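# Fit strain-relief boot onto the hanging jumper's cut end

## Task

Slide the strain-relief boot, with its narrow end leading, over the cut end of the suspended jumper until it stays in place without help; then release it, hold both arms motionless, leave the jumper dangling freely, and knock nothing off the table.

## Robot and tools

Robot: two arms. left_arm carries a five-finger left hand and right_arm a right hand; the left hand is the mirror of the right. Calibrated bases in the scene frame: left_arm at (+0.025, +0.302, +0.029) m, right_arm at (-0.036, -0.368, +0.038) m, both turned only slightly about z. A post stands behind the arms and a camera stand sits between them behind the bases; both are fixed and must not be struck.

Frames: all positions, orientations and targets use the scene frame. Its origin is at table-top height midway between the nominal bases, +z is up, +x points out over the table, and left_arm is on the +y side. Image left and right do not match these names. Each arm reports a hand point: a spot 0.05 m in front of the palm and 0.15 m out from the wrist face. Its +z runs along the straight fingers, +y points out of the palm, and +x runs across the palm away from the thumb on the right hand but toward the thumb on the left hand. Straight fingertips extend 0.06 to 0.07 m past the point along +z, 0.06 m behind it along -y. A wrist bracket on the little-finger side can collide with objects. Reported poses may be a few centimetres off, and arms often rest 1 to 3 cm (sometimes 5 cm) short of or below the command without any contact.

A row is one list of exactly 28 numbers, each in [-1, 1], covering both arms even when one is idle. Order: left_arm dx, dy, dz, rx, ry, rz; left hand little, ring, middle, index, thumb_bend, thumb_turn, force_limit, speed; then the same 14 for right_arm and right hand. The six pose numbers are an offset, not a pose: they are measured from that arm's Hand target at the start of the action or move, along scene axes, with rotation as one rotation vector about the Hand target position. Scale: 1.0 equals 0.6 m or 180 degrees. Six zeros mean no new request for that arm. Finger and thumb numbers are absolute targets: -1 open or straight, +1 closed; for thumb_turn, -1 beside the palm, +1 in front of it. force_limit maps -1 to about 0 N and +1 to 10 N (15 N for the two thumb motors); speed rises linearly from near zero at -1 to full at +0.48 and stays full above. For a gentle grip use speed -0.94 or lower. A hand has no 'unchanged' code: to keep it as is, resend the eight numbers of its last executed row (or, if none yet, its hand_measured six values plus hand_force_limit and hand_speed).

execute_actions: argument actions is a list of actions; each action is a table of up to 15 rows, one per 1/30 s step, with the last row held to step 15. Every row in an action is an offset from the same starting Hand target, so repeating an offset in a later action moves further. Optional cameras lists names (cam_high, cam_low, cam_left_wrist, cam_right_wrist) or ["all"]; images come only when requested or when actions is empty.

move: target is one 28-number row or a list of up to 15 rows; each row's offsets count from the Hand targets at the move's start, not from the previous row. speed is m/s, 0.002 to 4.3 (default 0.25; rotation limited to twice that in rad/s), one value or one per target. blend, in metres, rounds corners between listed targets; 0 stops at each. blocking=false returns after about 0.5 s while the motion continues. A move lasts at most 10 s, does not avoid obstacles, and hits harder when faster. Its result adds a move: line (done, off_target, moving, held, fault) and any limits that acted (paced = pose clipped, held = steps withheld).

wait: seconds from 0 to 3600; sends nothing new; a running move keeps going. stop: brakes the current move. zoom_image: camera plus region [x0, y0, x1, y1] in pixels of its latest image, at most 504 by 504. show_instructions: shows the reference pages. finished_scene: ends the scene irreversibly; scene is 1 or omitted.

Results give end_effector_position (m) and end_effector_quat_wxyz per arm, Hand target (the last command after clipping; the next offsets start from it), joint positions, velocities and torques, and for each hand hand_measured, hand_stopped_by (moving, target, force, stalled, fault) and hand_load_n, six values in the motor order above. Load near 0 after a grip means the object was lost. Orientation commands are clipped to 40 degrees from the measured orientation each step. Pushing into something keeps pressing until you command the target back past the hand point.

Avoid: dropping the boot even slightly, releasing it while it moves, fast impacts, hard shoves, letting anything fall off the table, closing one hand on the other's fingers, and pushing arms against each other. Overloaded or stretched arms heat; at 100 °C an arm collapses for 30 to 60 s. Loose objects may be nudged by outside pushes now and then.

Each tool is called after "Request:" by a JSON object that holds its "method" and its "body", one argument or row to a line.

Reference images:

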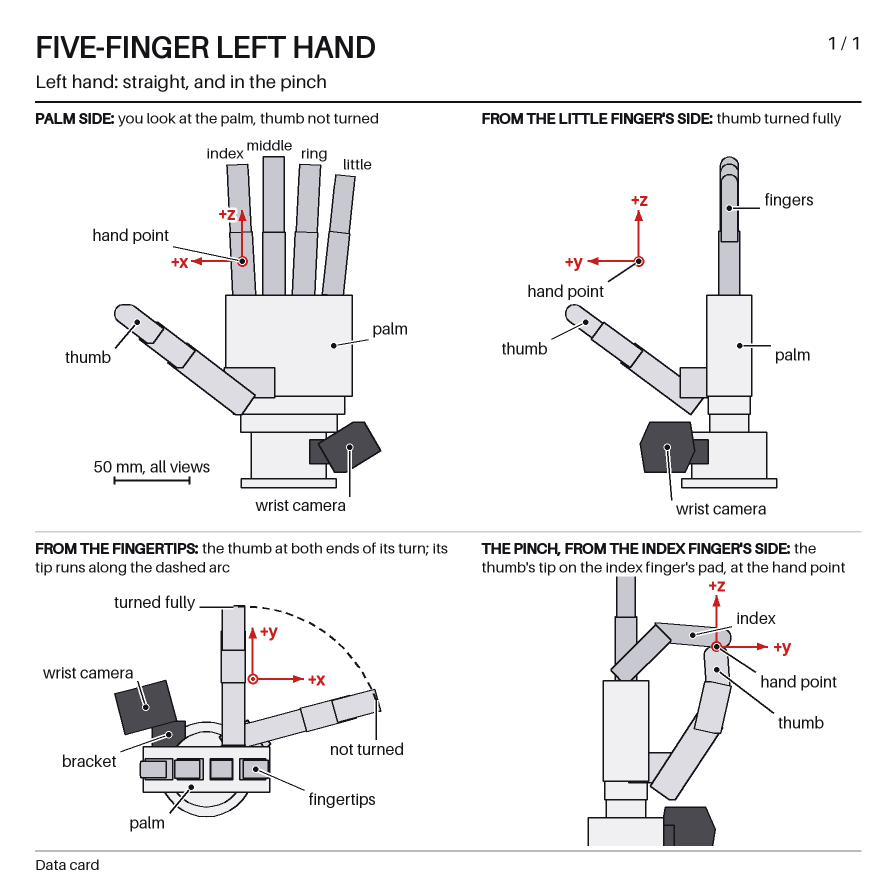

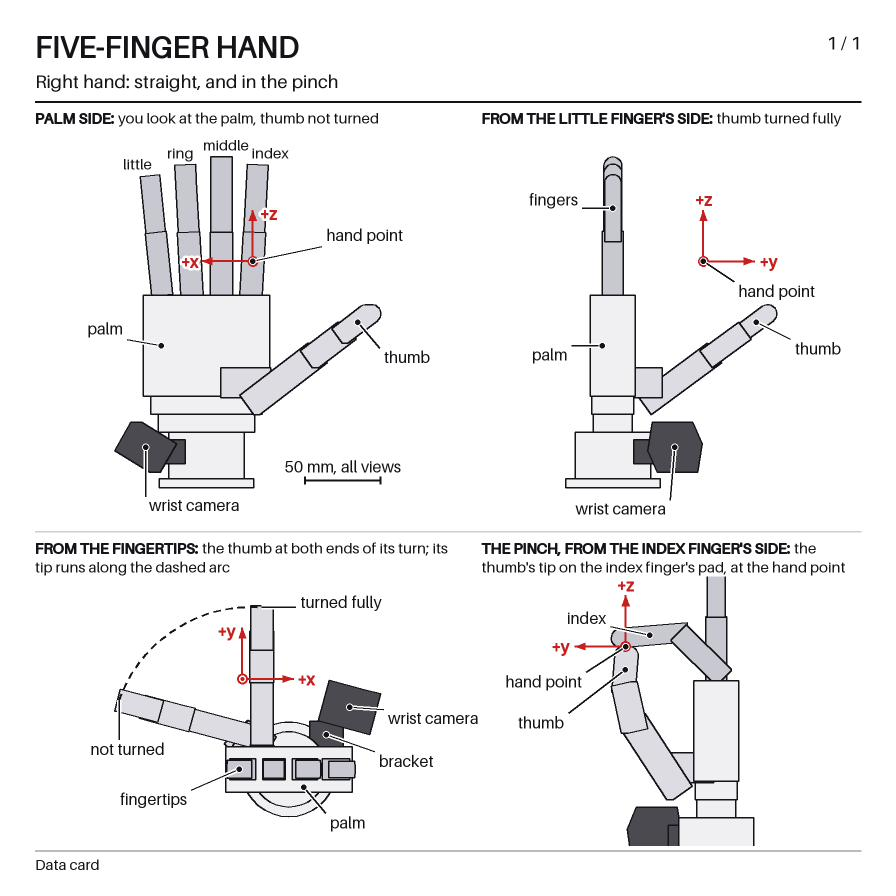

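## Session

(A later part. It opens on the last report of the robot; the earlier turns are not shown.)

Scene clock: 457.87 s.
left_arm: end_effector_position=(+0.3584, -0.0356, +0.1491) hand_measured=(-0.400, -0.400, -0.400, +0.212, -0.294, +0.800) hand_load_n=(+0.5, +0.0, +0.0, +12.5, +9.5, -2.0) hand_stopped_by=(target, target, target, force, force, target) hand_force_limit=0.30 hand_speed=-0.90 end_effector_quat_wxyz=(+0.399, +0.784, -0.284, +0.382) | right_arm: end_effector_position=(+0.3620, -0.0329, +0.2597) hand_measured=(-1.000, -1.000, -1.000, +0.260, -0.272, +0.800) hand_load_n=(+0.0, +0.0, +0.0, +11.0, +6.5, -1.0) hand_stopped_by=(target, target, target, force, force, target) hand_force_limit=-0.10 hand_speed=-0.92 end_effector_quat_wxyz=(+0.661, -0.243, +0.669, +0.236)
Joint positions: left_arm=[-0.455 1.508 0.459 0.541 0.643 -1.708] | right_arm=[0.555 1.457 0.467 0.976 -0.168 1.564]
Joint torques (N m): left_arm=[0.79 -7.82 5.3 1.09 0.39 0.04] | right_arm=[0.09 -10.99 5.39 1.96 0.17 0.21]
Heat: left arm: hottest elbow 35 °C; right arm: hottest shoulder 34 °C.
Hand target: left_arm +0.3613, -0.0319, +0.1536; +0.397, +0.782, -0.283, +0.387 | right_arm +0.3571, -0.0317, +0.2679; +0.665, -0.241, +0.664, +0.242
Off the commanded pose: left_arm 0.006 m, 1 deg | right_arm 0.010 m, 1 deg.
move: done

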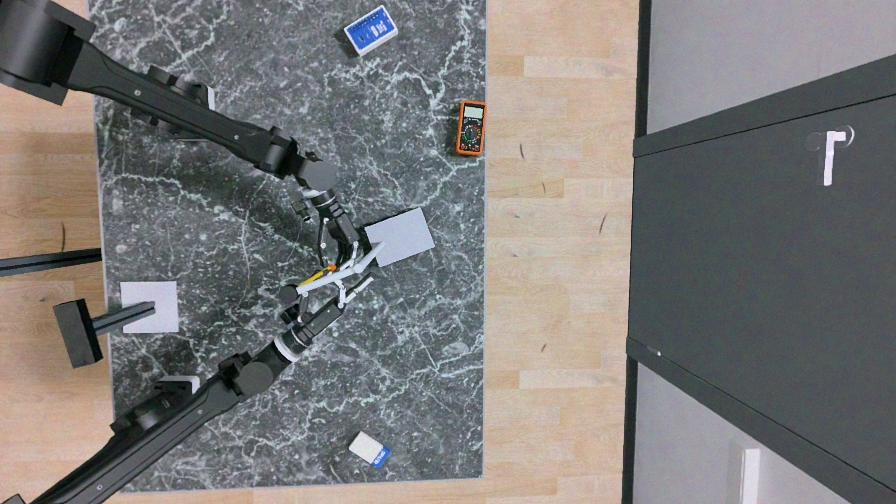

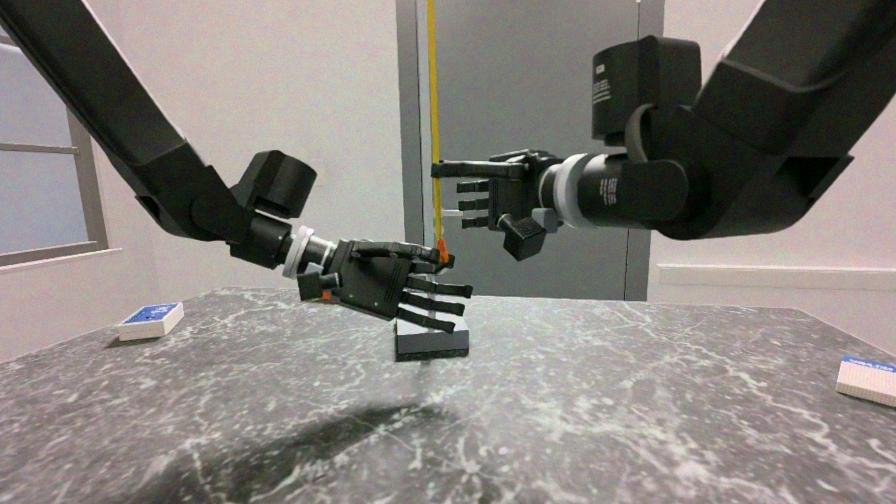

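Request:
{"method": "move", "body": {
  "target": [-0.007,0.006,-0.012,0,0,0,-0.4,-0.4,-0.4,0.5,-0.2,0.8,0.3,-0.9,0,0,0,0,0,0,-1,-1,-1,0.7,-0.15,0.8,-0.1,-0.92],
  "speed": 0.04,
  "cameras": ["cam_high","cam_low"]
}}

Request:
{"method": "zoom_image", "body": {
  "camera": "cam_high",
  "region": [316, 250, 346, 280]
}}

Request:
{"method": "zoom_image", "body": {
  "camera": "cam_low",
  "region": [416, 230, 460, 274]
}}

Scene clock: 459.87 s.
left_arm: end_effector_position=(+0.3522, -0.0308, +0.1419) hand_measured=(-0.400, -0.400, -0.400, +0.212, -0.294, +0.800) hand_load_n=(+0.0, +0.0, +0.0, +12.0, +9.5, -2.0) hand_stopped_by=(target, target, target, force, force, target) hand_force_limit=0.30 hand_speed=-0.90 end_effector_quat_wxyz=(+0.399, +0.789, -0.281, +0.374) | right_arm: end_effector_position=(+0.3620, -0.0329, +0.2597) hand_measured=(-1.000, -1.000, -1.000, +0.260, -0.272, +0.800) hand_load_n=(+0.0, +0.0, +0.0, +11.0, +6.5, -1.0) hand_stopped_by=(target, target, target, force, force, target) hand_force_limit=-0.10 hand_speed=-0.92 end_effector_quat_wxyz=(+0.661, -0.243, +0.669, +0.236)
Joint positions: left_arm=[-0.45 1.508 0.439 0.541 0.648 -1.708] | right_arm=[0.555 1.457 0.467 0.976 -0.168 1.564]
Joint torques (N m): left_arm=[0.97 -6.48 5.24 2.43 0.4 0.08] | right_arm=[0.5 -10.23 5.26 2.03 0.16 0.18]
Heat: left arm: hottest elbow 35 °C; right arm: hottest shoulder 34 °C.
Hand target: left_arm +0.3572, -0.0283, +0.1465; +0.397, +0.782, -0.283, +0.387 | right_arm +0.3571, -0.0317, +0.2679; +0.665, -0.241, +0.664, +0.242
Off the commanded pose: left_arm 0.007 m, 2 deg | right_arm 0.010 m, 1 deg.
move: done

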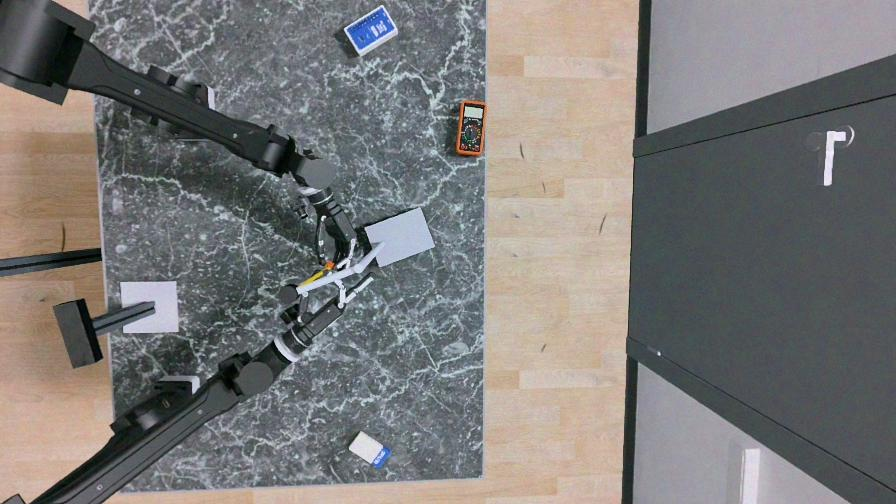

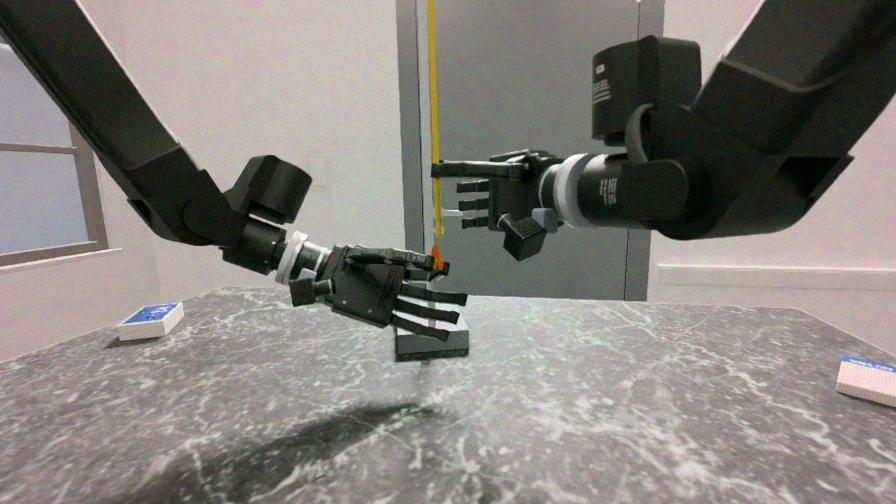

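Scaled by 16.800.

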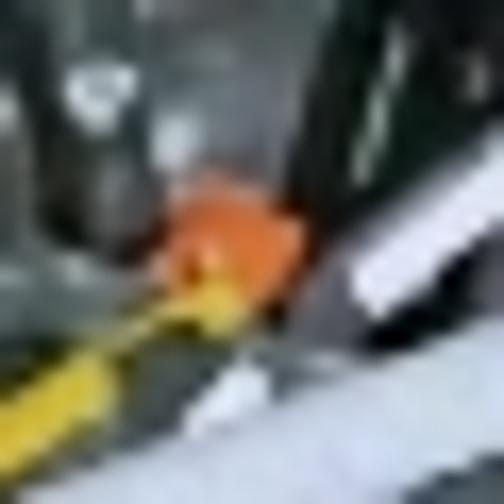

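Scaled by 11.455.

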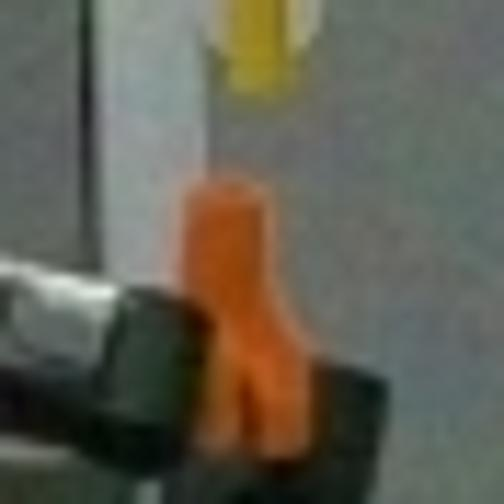

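Request:
{"method": "move", "body": {
  "target": [0.008,-0.017,0.0,0,0,0,-0.4,-0.4,-0.4,0.5,-0.2,0.8,0.3,-0.9,0,0,0,0,0,0,-1,-1,-1,0.7,-0.15,0.8,-0.1,-0.92],
  "speed": 0.04,
  "cameras": ["cam_high","cam_low"]
}}

Request:
{"method": "zoom_image", "body": {
  "camera": "cam_high",
  "region": [316, 250, 346, 280]
}}

Request:
{"method": "zoom_image", "body": {
  "camera": "cam_low",
  "region": [416, 230, 460, 274]
}}

Scene clock: 461.73 s.
left_arm: end_effector_position=(+0.3543, -0.0302, +0.1354) hand_measured=(-0.400, -0.400, -0.400, +0.212, -0.294, +0.800) hand_load_n=(+0.0, +0.0, +0.0, +12.0, +9.5, -2.0) hand_stopped_by=(target, target, target, force, force, target) hand_force_limit=0.30 hand_speed=-0.90 end_effector_quat_wxyz=(+0.394, +0.794, -0.277, +0.372) | right_arm: end_effector_position=(+0.3620, -0.0329, +0.2597) hand_measured=(-1.000, -1.000, -1.000, +0.260, -0.272, +0.800) hand_load_n=(+0.0, +0.0, +0.0, +11.0, +6.5, -1.0) hand_stopped_by=(target, target, target, force, force, target) hand_force_limit=-0.10 hand_speed=-0.92 end_effector_quat_wxyz=(+0.661, -0.243, +0.669, +0.236)
Joint positions: left_arm=[-0.45 1.523 0.439 0.545 0.635 -1.708] | right_arm=[0.555 1.457 0.467 0.976 -0.168 1.564]
Joint torques (N m): left_arm=[-0.91 -6.36 6.71 2.51 0.19 -0.04] | right_arm=[0.67 -9.88 5.34 2.19 0.14 0.19]
Heat: left arm: hottest elbow 35 °C; right arm: hottest shoulder 34 °C.
Hand target: left_arm +0.3619, -0.0387, +0.1465; +0.397, +0.782, -0.283, +0.387 | right_arm +0.3571, -0.0317, +0.2679; +0.665, -0.241, +0.664, +0.242
Off the commanded pose: left_arm 0.016 m, 2 deg | right_arm 0.010 m, 1 deg.
move: off_target (left_arm)

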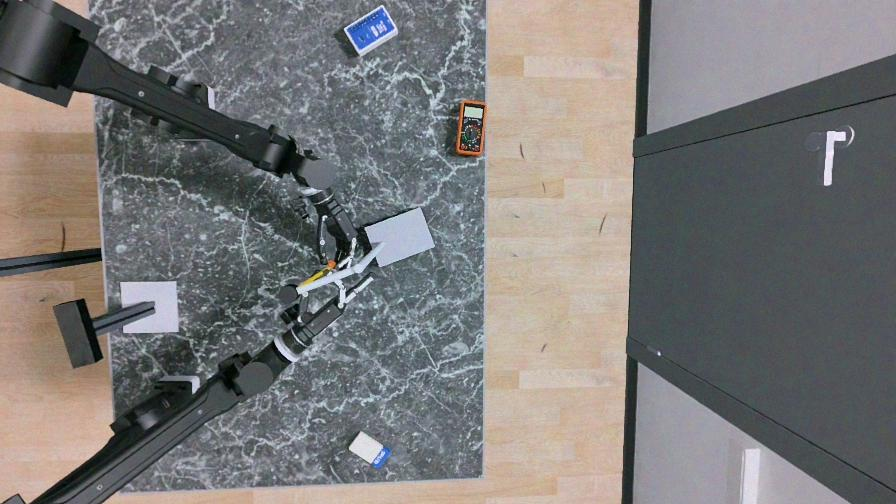

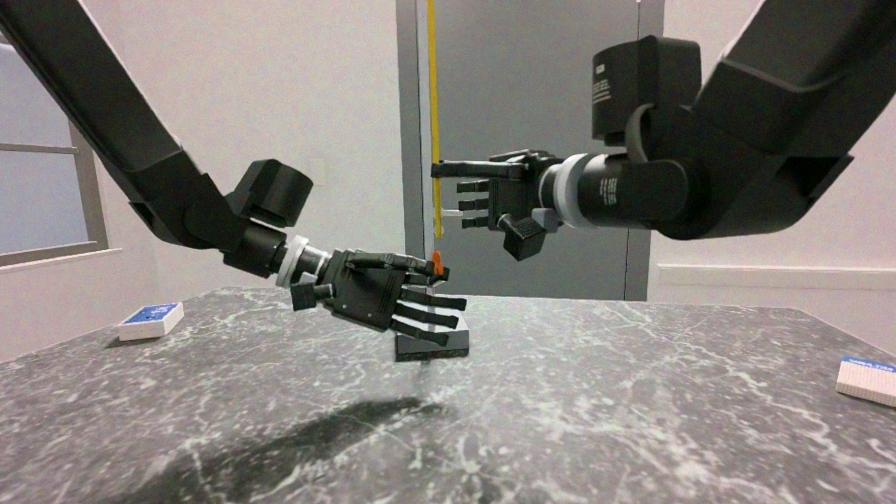

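Scaled by 16.800.

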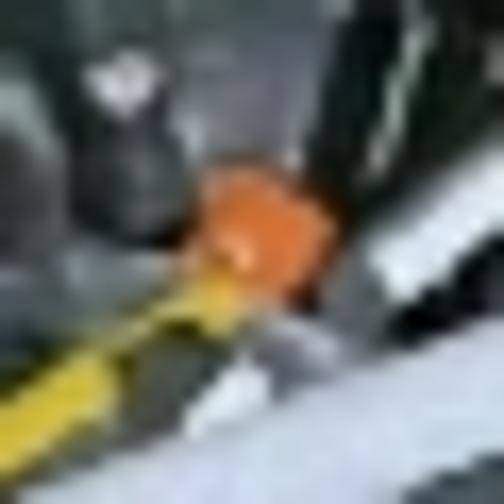

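Scaled by 11.455.

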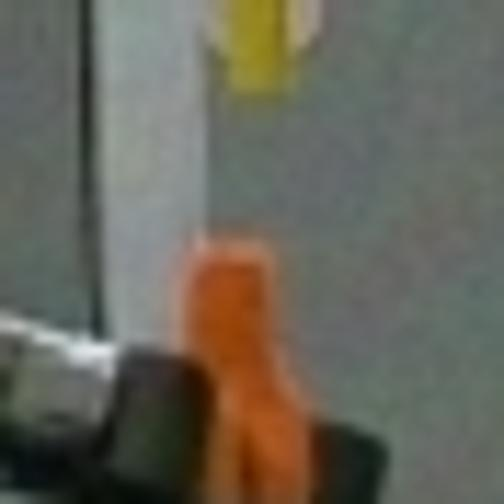

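Request:
{"method": "move", "body": {
  "target": [0.003,-0.0065,0.014,0,0,0,-0.4,-0.4,-0.4,0.5,-0.2,0.8,0.3,-0.9,0,0,0,0,0,0,-1,-1,-1,0.7,-0.15,0.8,-0.1,-0.92],
  "speed": 0.04,
  "cameras": ["cam_high","cam_low"]
}}

Request:
{"method": "zoom_image", "body": {
  "camera": "cam_high",
  "region": [316, 250, 346, 280]
}}

Request:
{"method": "zoom_image", "body": {
  "camera": "cam_low",
  "region": [416, 230, 460, 274]
}}

Scene clock: 463.10 s.
left_arm: end_effector_position=(+0.3546, -0.0330, +0.1377) hand_measured=(-0.400, -0.400, -0.400, +0.212, -0.294, +0.800) hand_load_n=(+0.0, +0.0, +0.0, +12.0, +9.5, -2.5) hand_stopped_by=(target, target, target, force, force, target) hand_force_limit=0.30 hand_speed=-0.90 end_effector_quat_wxyz=(+0.393, +0.792, -0.279, +0.375) | right_arm: end_effector_position=(+0.3620, -0.0329, +0.2597) hand_measured=(-1.000, -1.000, -1.000, +0.260, -0.272, +0.800) hand_load_n=(+0.0, +0.0, +0.0, +10.5, +6.5, -1.0) hand_stopped_by=(target, target, target, force, force, target) hand_force_limit=-0.10 hand_speed=-0.92 end_effector_quat_wxyz=(+0.661, -0.243, +0.669, +0.236)
Joint positions: left_arm=[-0.457 1.52 0.443 0.545 0.628 -1.708] | right_arm=[0.555 1.457 0.467 0.976 -0.168 1.564]
Joint torques (N m): left_arm=[-0.97 -7.94 7.43 1.05 0.17 -0.1] | right_arm=[0.44 -10.7 5.24 1.88 0.17 0.16]
Heat: left arm: hottest elbow 35 °C; right arm: hottest shoulder 34 °C.
Hand target: left_arm +0.3637, -0.0425, +0.1550; +0.397, +0.782, -0.283, +0.387 | right_arm +0.3571, -0.0317, +0.2679; +0.665, -0.241, +0.664, +0.242
Off the commanded pose: left_arm 0.022 m, 2 deg | right_arm 0.010 m, 1 deg.
move: off_target (left_arm)

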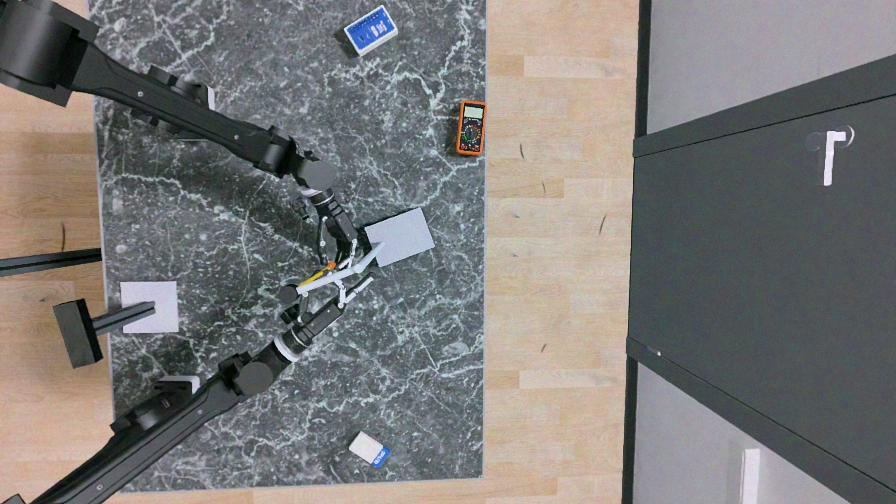

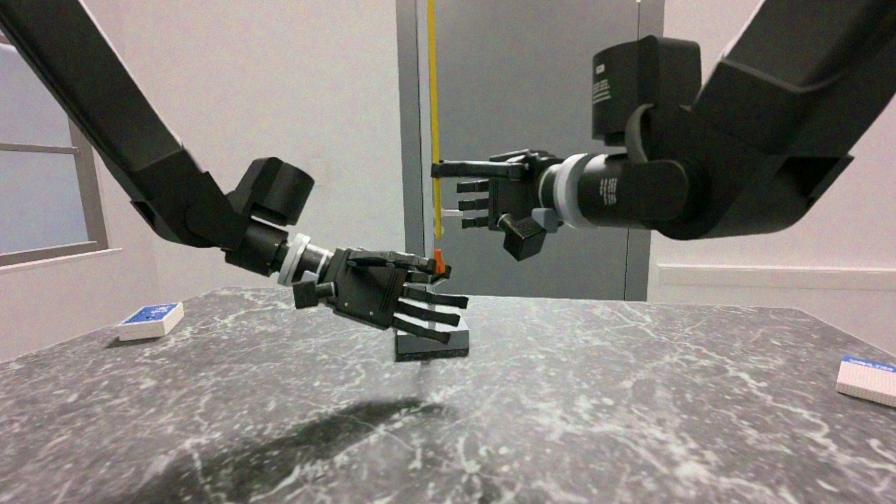

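Scaled by 16.800.

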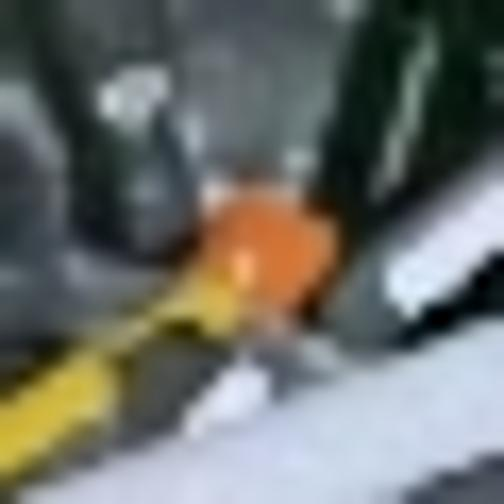

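Scaled by 11.455.

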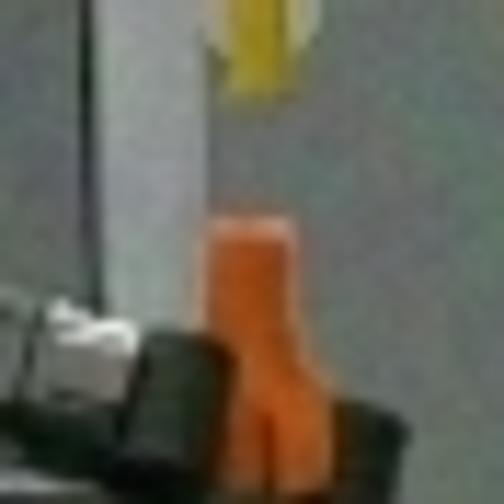

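Request:
{"method": "move", "body": {
  "target": [0.0033,-0.003,0.0083,0,0,0,-0.4,-0.4,-0.4,0.5,-0.2,0.8,0.3,-0.9,0,0,0,0,0,0,-1,-1,-1,0.7,-0.15,0.8,-0.1,-0.92],
  "speed": 0.03,
  "cameras": ["cam_high","cam_low"]
}}

Request:
{"method": "zoom_image", "body": {
  "camera": "cam_low",
  "region": [410, 210, 470, 270]
}}

Request:
{"method": "zoom_image", "body": {
  "camera": "cam_high",
  "region": [310, 240, 360, 290]
}}

Scene clock: 469.13 s.
left_arm: end_effector_position=(+0.3568, -0.0347, +0.1429) hand_measured=(-0.400, -0.400, -0.400, +0.212, -0.294, +0.800) hand_load_n=(+0.0, +0.0, +0.0, +12.0, +9.5, -2.0) hand_stopped_by=(target, target, target, force, force, target) hand_force_limit=0.30 hand_speed=-0.90 end_effector_quat_wxyz=(+0.393, +0.792, -0.280, +0.375) | right_arm: end_effector_position=(+0.3620, -0.0329, +0.2597) hand_measured=(-1.000, -1.000, -1.000, +0.260, -0.272, +0.800) hand_load_n=(+0.0, +0.0, +0.0, +11.0, +6.0, -1.0) hand_stopped_by=(target, target, target, force, force, target) hand_force_limit=-0.10 hand_speed=-0.92 end_effector_quat_wxyz=(+0.661, -0.243, +0.669, +0.236)
Joint positions: left_arm=[-0.459 1.506 0.453 0.523 0.626 -1.708] | right_arm=[0.555 1.457 0.467 0.976 -0.168 1.564]
Joint torques (N m): left_arm=[-0.85 -7.82 7.46 1.09 0.18 -0.11] | right_arm=[0.21 -10.99 5.34 2.03 0.17 0.19]
Heat: left arm: hottest elbow 35 °C; right arm: hottest shoulder 34 °C.
Hand target: left_arm +0.3657, -0.0443, +0.1600; +0.397, +0.782, -0.283, +0.387 | right_arm +0.3571, -0.0317, +0.2679; +0.665, -0.241, +0.664, +0.242
Off the commanded pose: left_arm 0.022 m, 2 deg | right_arm 0.010 m, 1 deg.
move: off_target (left_arm)

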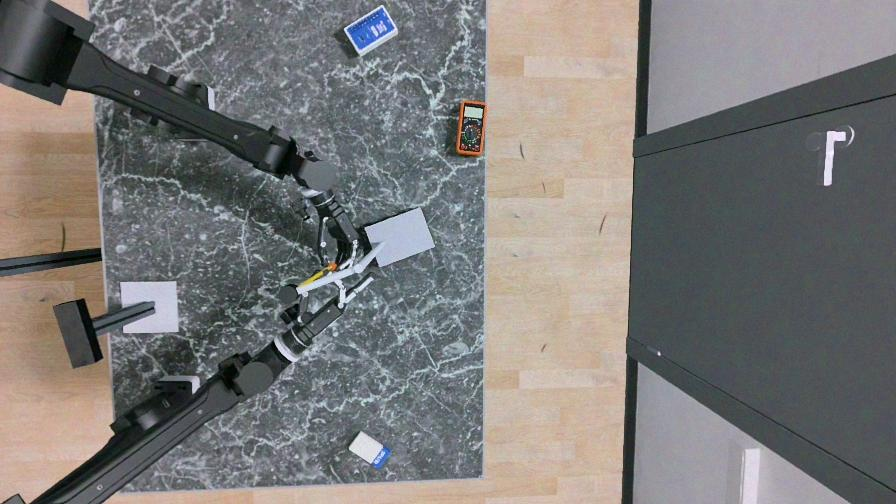

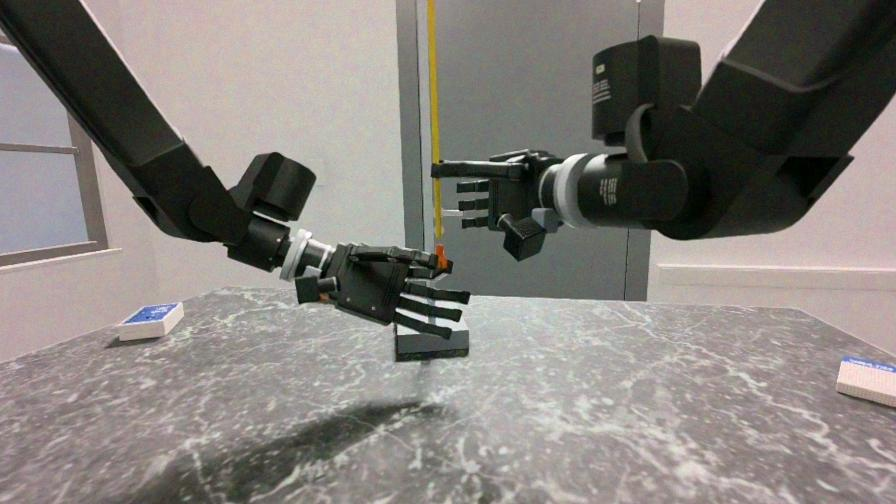

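Scaled by 8.400.

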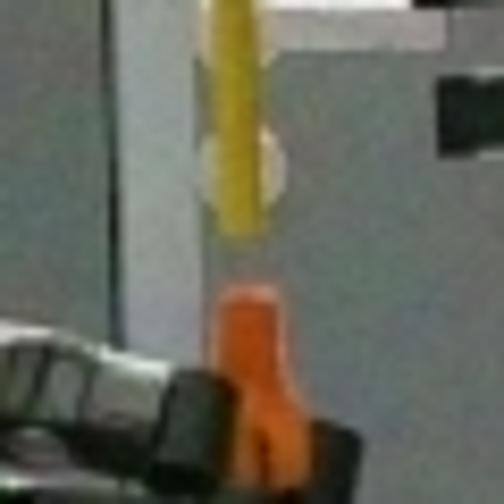

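Scaled by 10.080.

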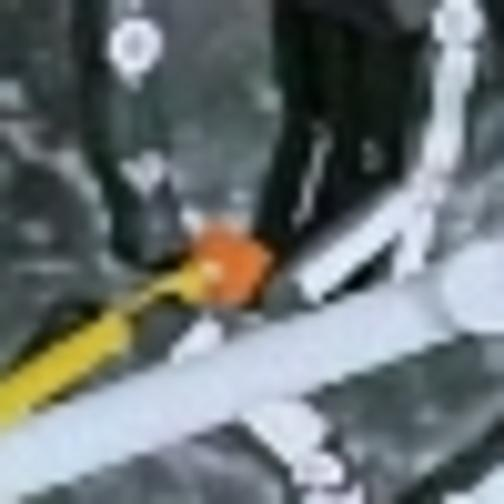

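Request:
{"method": "zoom_image", "body": {
  "camera": "cam_high",
  "region": [320, 255, 345, 280]
}}

Request:
{"method": "zoom_image", "body": {
  "camera": "cam_low",
  "region": [425, 225, 455, 255]
}}

Scaled by 20.160.

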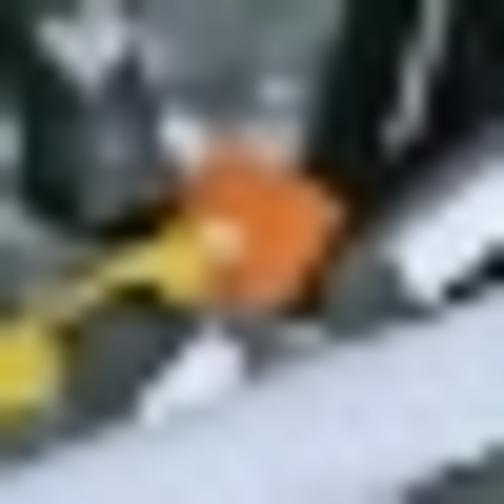

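Scaled by 16.800.

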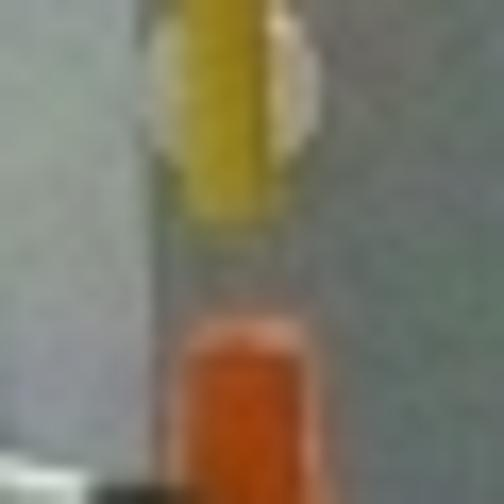

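Request:
{"method": "move", "body": {
  "target": [0.0,0.01,0.0067,0,0,0,-0.4,-0.4,-0.4,0.5,-0.2,0.8,0.3,-0.9,0,0,0,0,0,0,-1,-1,-1,0.7,-0.15,0.8,-0.1,-0.92],
  "speed": 0.03,
  "cameras": ["cam_high","cam_low"]
}}

Request:
{"method": "zoom_image", "body": {
  "camera": "cam_low",
  "region": [425, 225, 455, 255]
}}

Request:
{"method": "zoom_image", "body": {
  "camera": "cam_high",
  "region": [320, 255, 345, 280]
}}

Scene clock: 472.23 s.
left_arm: end_effector_position=(+0.3542, -0.0345, +0.1476) hand_measured=(-0.400, -0.400, -0.400, +0.212, -0.294, +0.800) hand_load_n=(+0.5, +0.0, +0.0, +12.5, +10.0, -2.0) hand_stopped_by=(target, target, target, force, force, target) hand_force_limit=0.30 hand_speed=-0.90 end_effector_quat_wxyz=(+0.395, +0.791, -0.281, +0.372) | right_arm: end_effector_position=(+0.3620, -0.0329, +0.2597) hand_measured=(-1.000, -1.000, -1.000, +0.260, -0.272, +0.800) hand_load_n=(+0.0, +0.0, +0.0, +11.0, +6.5, -1.0) hand_stopped_by=(target, target, target, force, force, target) hand_force_limit=-0.10 hand_speed=-0.92 end_effector_quat_wxyz=(+0.661, -0.243, +0.669, +0.236)
Joint positions: left_arm=[-0.459 1.486 0.453 0.499 0.633 -1.708] | right_arm=[0.555 1.457 0.467 0.976 -0.168 1.564]
Joint torques (N m): left_arm=[0.26 -7.71 7.42 1.03 0.4 -0.02] | right_arm=[0.44 -10.05 5.19 2.11 0.18 0.14]
Heat: left arm: hottest elbow 36 °C; right arm: hottest shoulder 34 °C.
Hand target: left_arm +0.3657, -0.0383, +0.1639; +0.397, +0.782, -0.283, +0.387 | right_arm +0.3571, -0.0317, +0.2679; +0.665, -0.241, +0.664, +0.242
Off the commanded pose: left_arm 0.020 m, 2 deg | right_arm 0.010 m, 1 deg.
move: off_target (left_arm)

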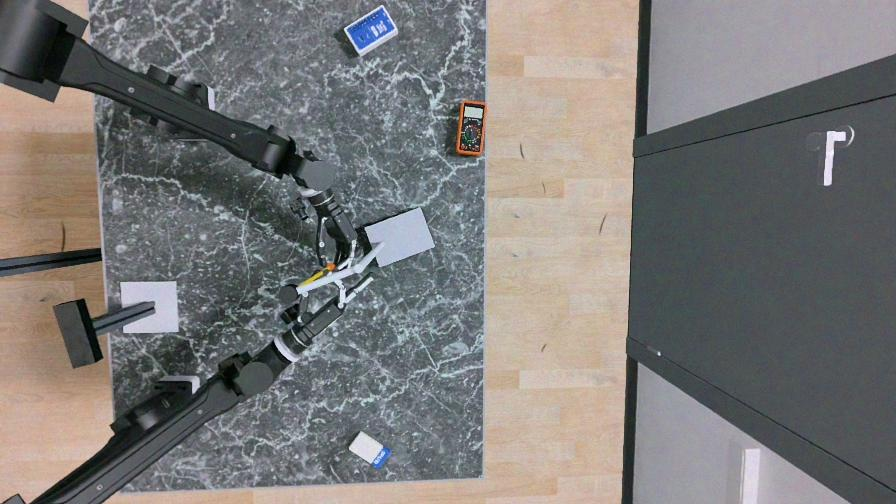

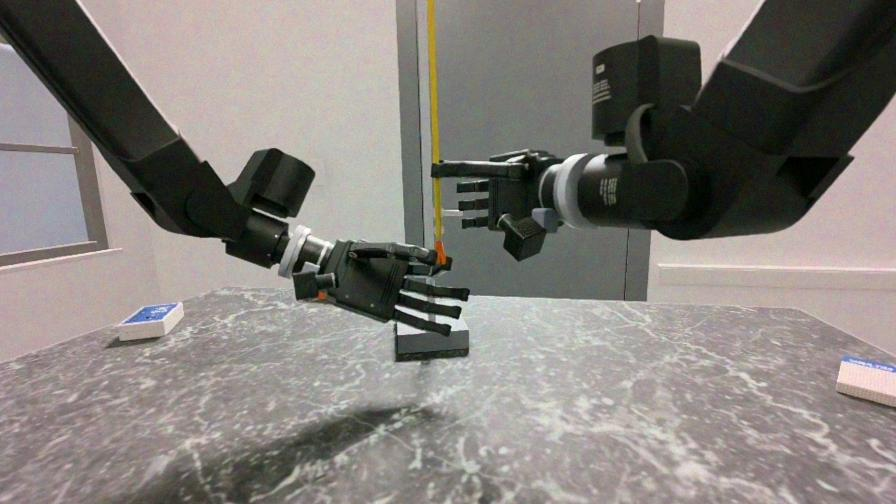

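Scaled by 16.800.

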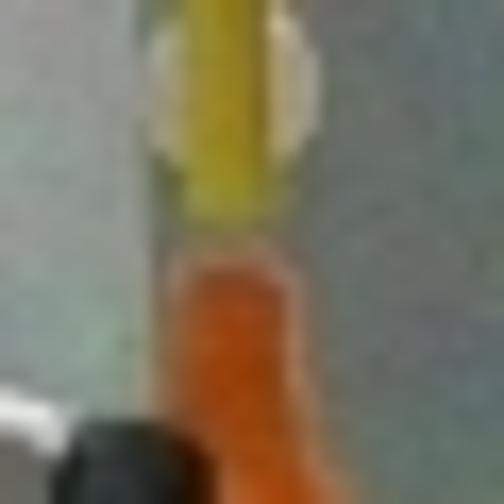

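Scaled by 20.160.

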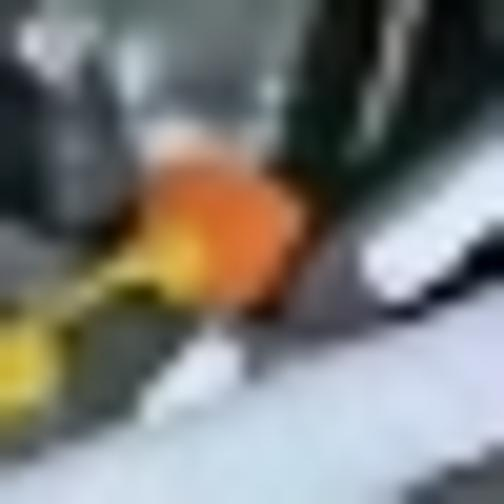

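Request:
{"method": "move", "body": {
  "target": [0.0017,0.0,0.0083,0,0,0,-0.4,-0.4,-0.4,0.5,-0.2,0.8,0.3,-0.9,0,0,0,0,0,0,-1,-1,-1,0.7,-0.15,0.8,-0.1,-0.92],
  "speed": 0.03,
  "cameras": ["cam_high","cam_low"]
}}

Request:
{"method": "zoom_image", "body": {
  "camera": "cam_low",
  "region": [425, 225, 455, 255]
}}

Request:
{"method": "zoom_image", "body": {
  "camera": "cam_high",
  "region": [320, 255, 345, 280]
}}

Scene clock: 473.87 s.
left_arm: end_effector_position=(+0.3528, -0.0340, +0.1502) hand_measured=(-0.400, -0.400, -0.400, +0.212, -0.294, +0.800) hand_load_n=(+0.0, +0.0, +0.0, +12.5, +9.5, -2.0) hand_stopped_by=(target, target, target, force, force, target) hand_force_limit=0.30 hand_speed=-0.90 end_effector_quat_wxyz=(+0.395, +0.793, -0.281, +0.370) | right_arm: end_effector_position=(+0.3620, -0.0329, +0.2597) hand_measured=(-1.000, -1.000, -1.000, +0.260, -0.272, +0.800) hand_load_n=(+0.0, +0.0, +0.0, +11.0, +6.5, -0.5) hand_stopped_by=(target, target, target, force, force, target) hand_force_limit=-0.10 hand_speed=-0.92 end_effector_quat_wxyz=(+0.661, -0.243, +0.669, +0.236)
Joint positions: left_arm=[-0.459 1.47 0.453 0.477 0.635 -1.708] | right_arm=[0.555 1.457 0.467 0.976 -0.168 1.564]
Joint torques (N m): left_arm=[0.56 -7.47 7.88 1.09 0.4 -0.02] | right_arm=[0.21 -10.64 5.16 2.06 0.14 0.17]
Heat: left arm: hottest elbow 36 °C; right arm: hottest shoulder 34 °C.
Hand target: left_arm +0.3668, -0.0383, +0.1689; +0.397, +0.782, -0.283, +0.387 | right_arm +0.3571, -0.0317, +0.2679; +0.665, -0.241, +0.664, +0.242
Off the commanded pose: left_arm 0.024 m, 2 deg | right_arm 0.010 m, 1 deg.
move: off_target (left_arm)

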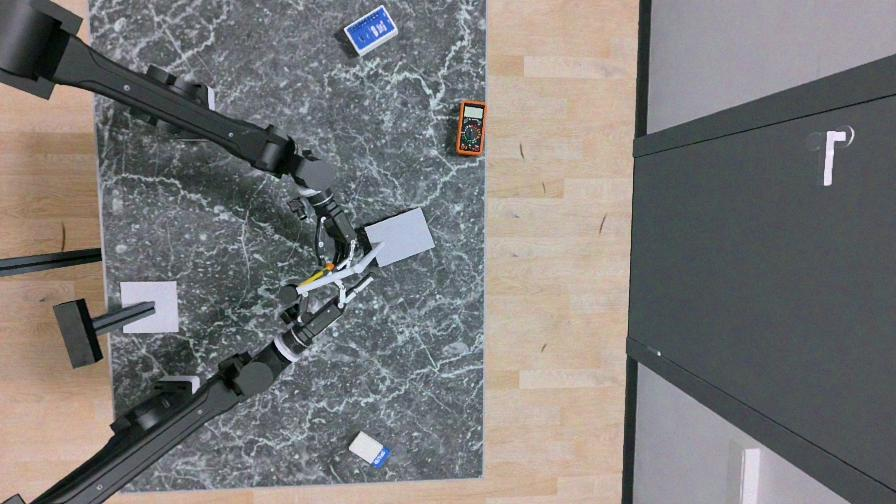

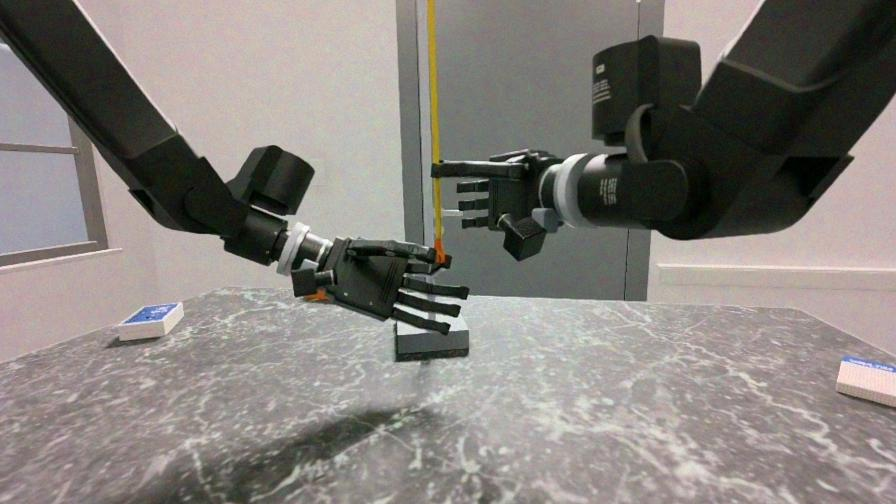

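Scaled by 16.800.

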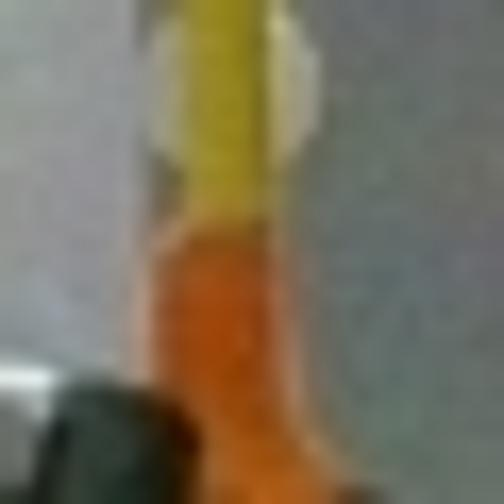

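Scaled by 20.160.

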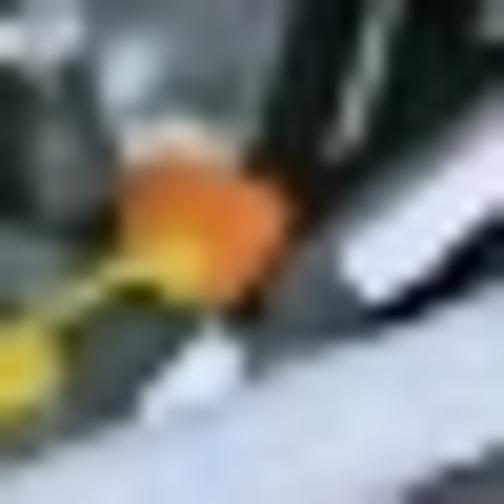

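Request:
{"method": "move", "body": {
  "target": [0.0083,-0.0025,0.0,0,0,0,-0.4,-0.4,-0.4,0.5,-0.2,0.8,0.3,-0.9,0,0,0,0,0,0,-1,-1,-1,0.7,-0.15,0.8,-0.1,-0.92],
  "speed": 0.03,
  "cameras": ["cam_high","cam_low"]
}}

Request:
{"method": "zoom_image", "body": {
  "camera": "cam_low",
  "region": [425, 225, 455, 255]
}}

Request:
{"method": "zoom_image", "body": {
  "camera": "cam_high",
  "region": [320, 255, 345, 280]
}}

Scene clock: 475.93 s.
left_arm: end_effector_position=(+0.3575, -0.0366, +0.1556) hand_measured=(-0.400, -0.400, -0.400, +0.212, -0.294, +0.800) hand_load_n=(+0.5, +0.0, +0.0, +12.0, +9.5, -2.0) hand_stopped_by=(target, target, target, force, force, target) hand_force_limit=0.30 hand_speed=-0.90 end_effector_quat_wxyz=(+0.397, +0.789, -0.282, +0.374) | right_arm: end_effector_position=(+0.3620, -0.0329, +0.2597) hand_measured=(-1.000, -1.000, -1.000, +0.260, -0.272, +0.800) hand_load_n=(+0.0, +0.0, +0.0, +11.0, +6.5, -1.0) hand_stopped_by=(target, target, target, force, force, target) hand_force_limit=-0.10 hand_speed=-0.92 end_effector_quat_wxyz=(+0.661, -0.243, +0.669, +0.236)
Joint positions: left_arm=[-0.459 1.47 0.468 0.474 0.637 -1.708] | right_arm=[0.555 1.457 0.467 0.976 -0.168 1.564]
Joint torques (N m): left_arm=[0.73 -6.77 7.94 1.07 0.41 0] | right_arm=[0.56 -10.52 5.37 2.09 0.15 0.22]
Heat: left arm: hottest elbow 36 °C; right arm: hottest shoulder 34 °C.
Hand target: left_arm +0.3716, -0.0398, +0.1688; +0.397, +0.782, -0.283, +0.387 | right_arm +0.3571, -0.0317, +0.2679; +0.665, -0.241, +0.664, +0.242
Off the commanded pose: left_arm 0.020 m, 2 deg | right_arm 0.010 m, 1 deg.
move: off_target (left_arm)

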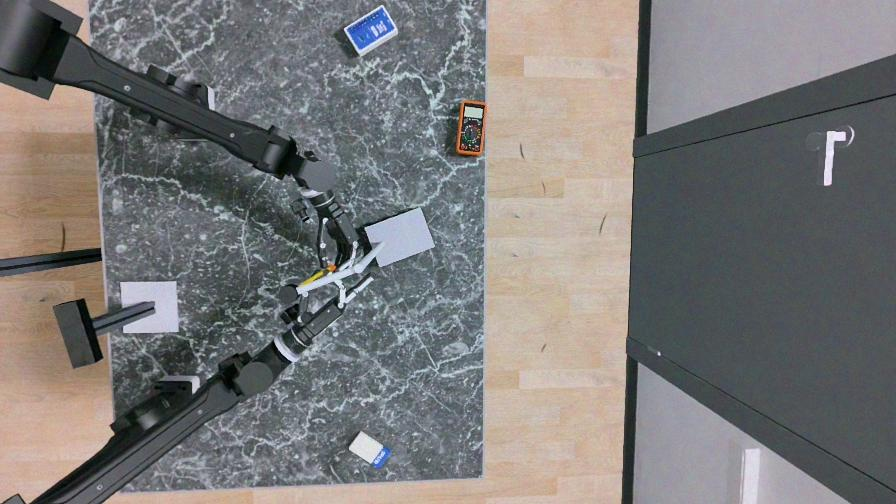

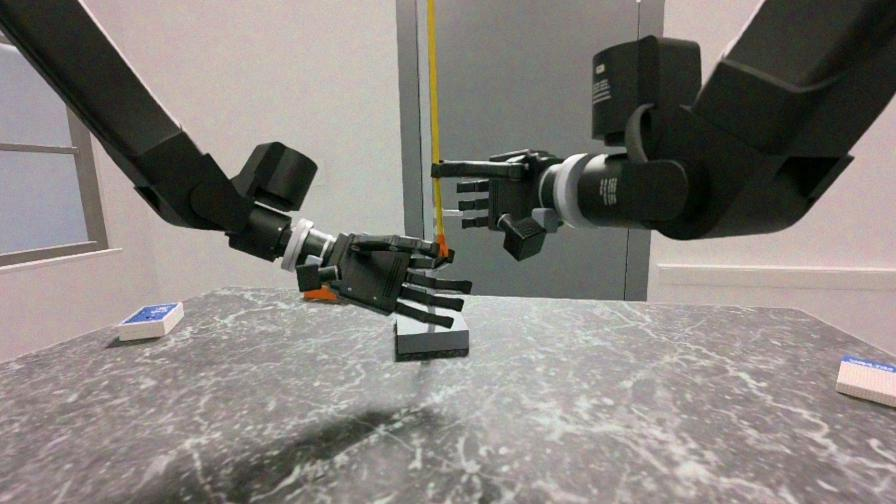

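Scaled by 16.800.

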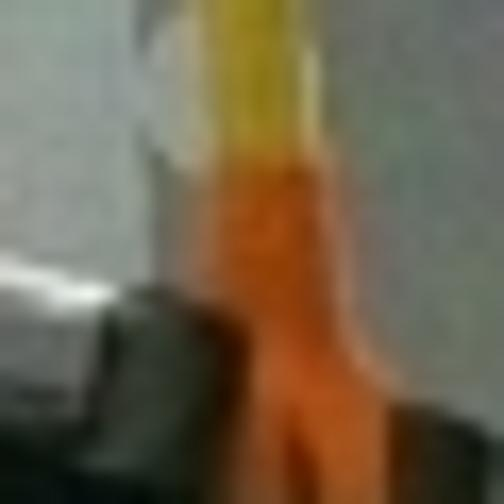

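Scaled by 20.160.

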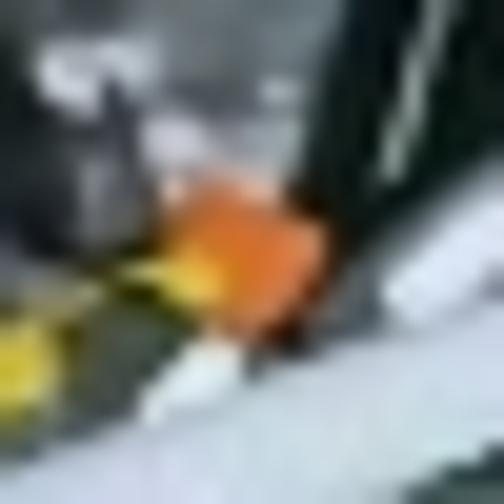

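Request:
{"method": "zoom_image", "body": {
  "camera": "cam_low",
  "region": [410, 150, 490, 280]
}}

Request:
{"method": "zoom_image", "body": {
  "camera": "cam_high",
  "region": [280, 240, 380, 310]
}}

Scaled by 3.877.

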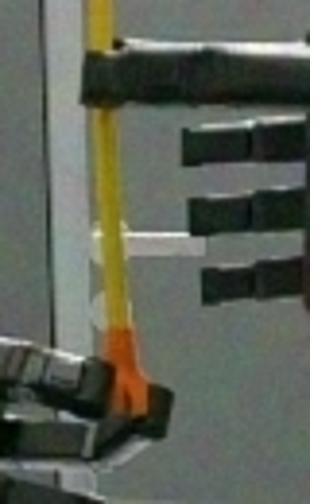

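Scaled by 5.040.

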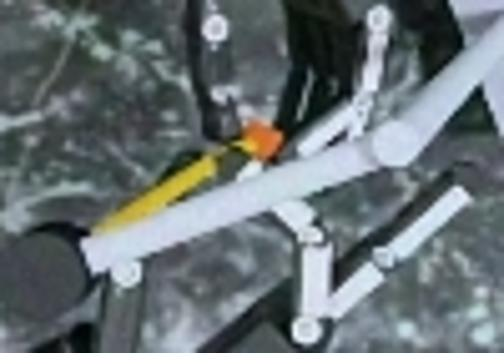

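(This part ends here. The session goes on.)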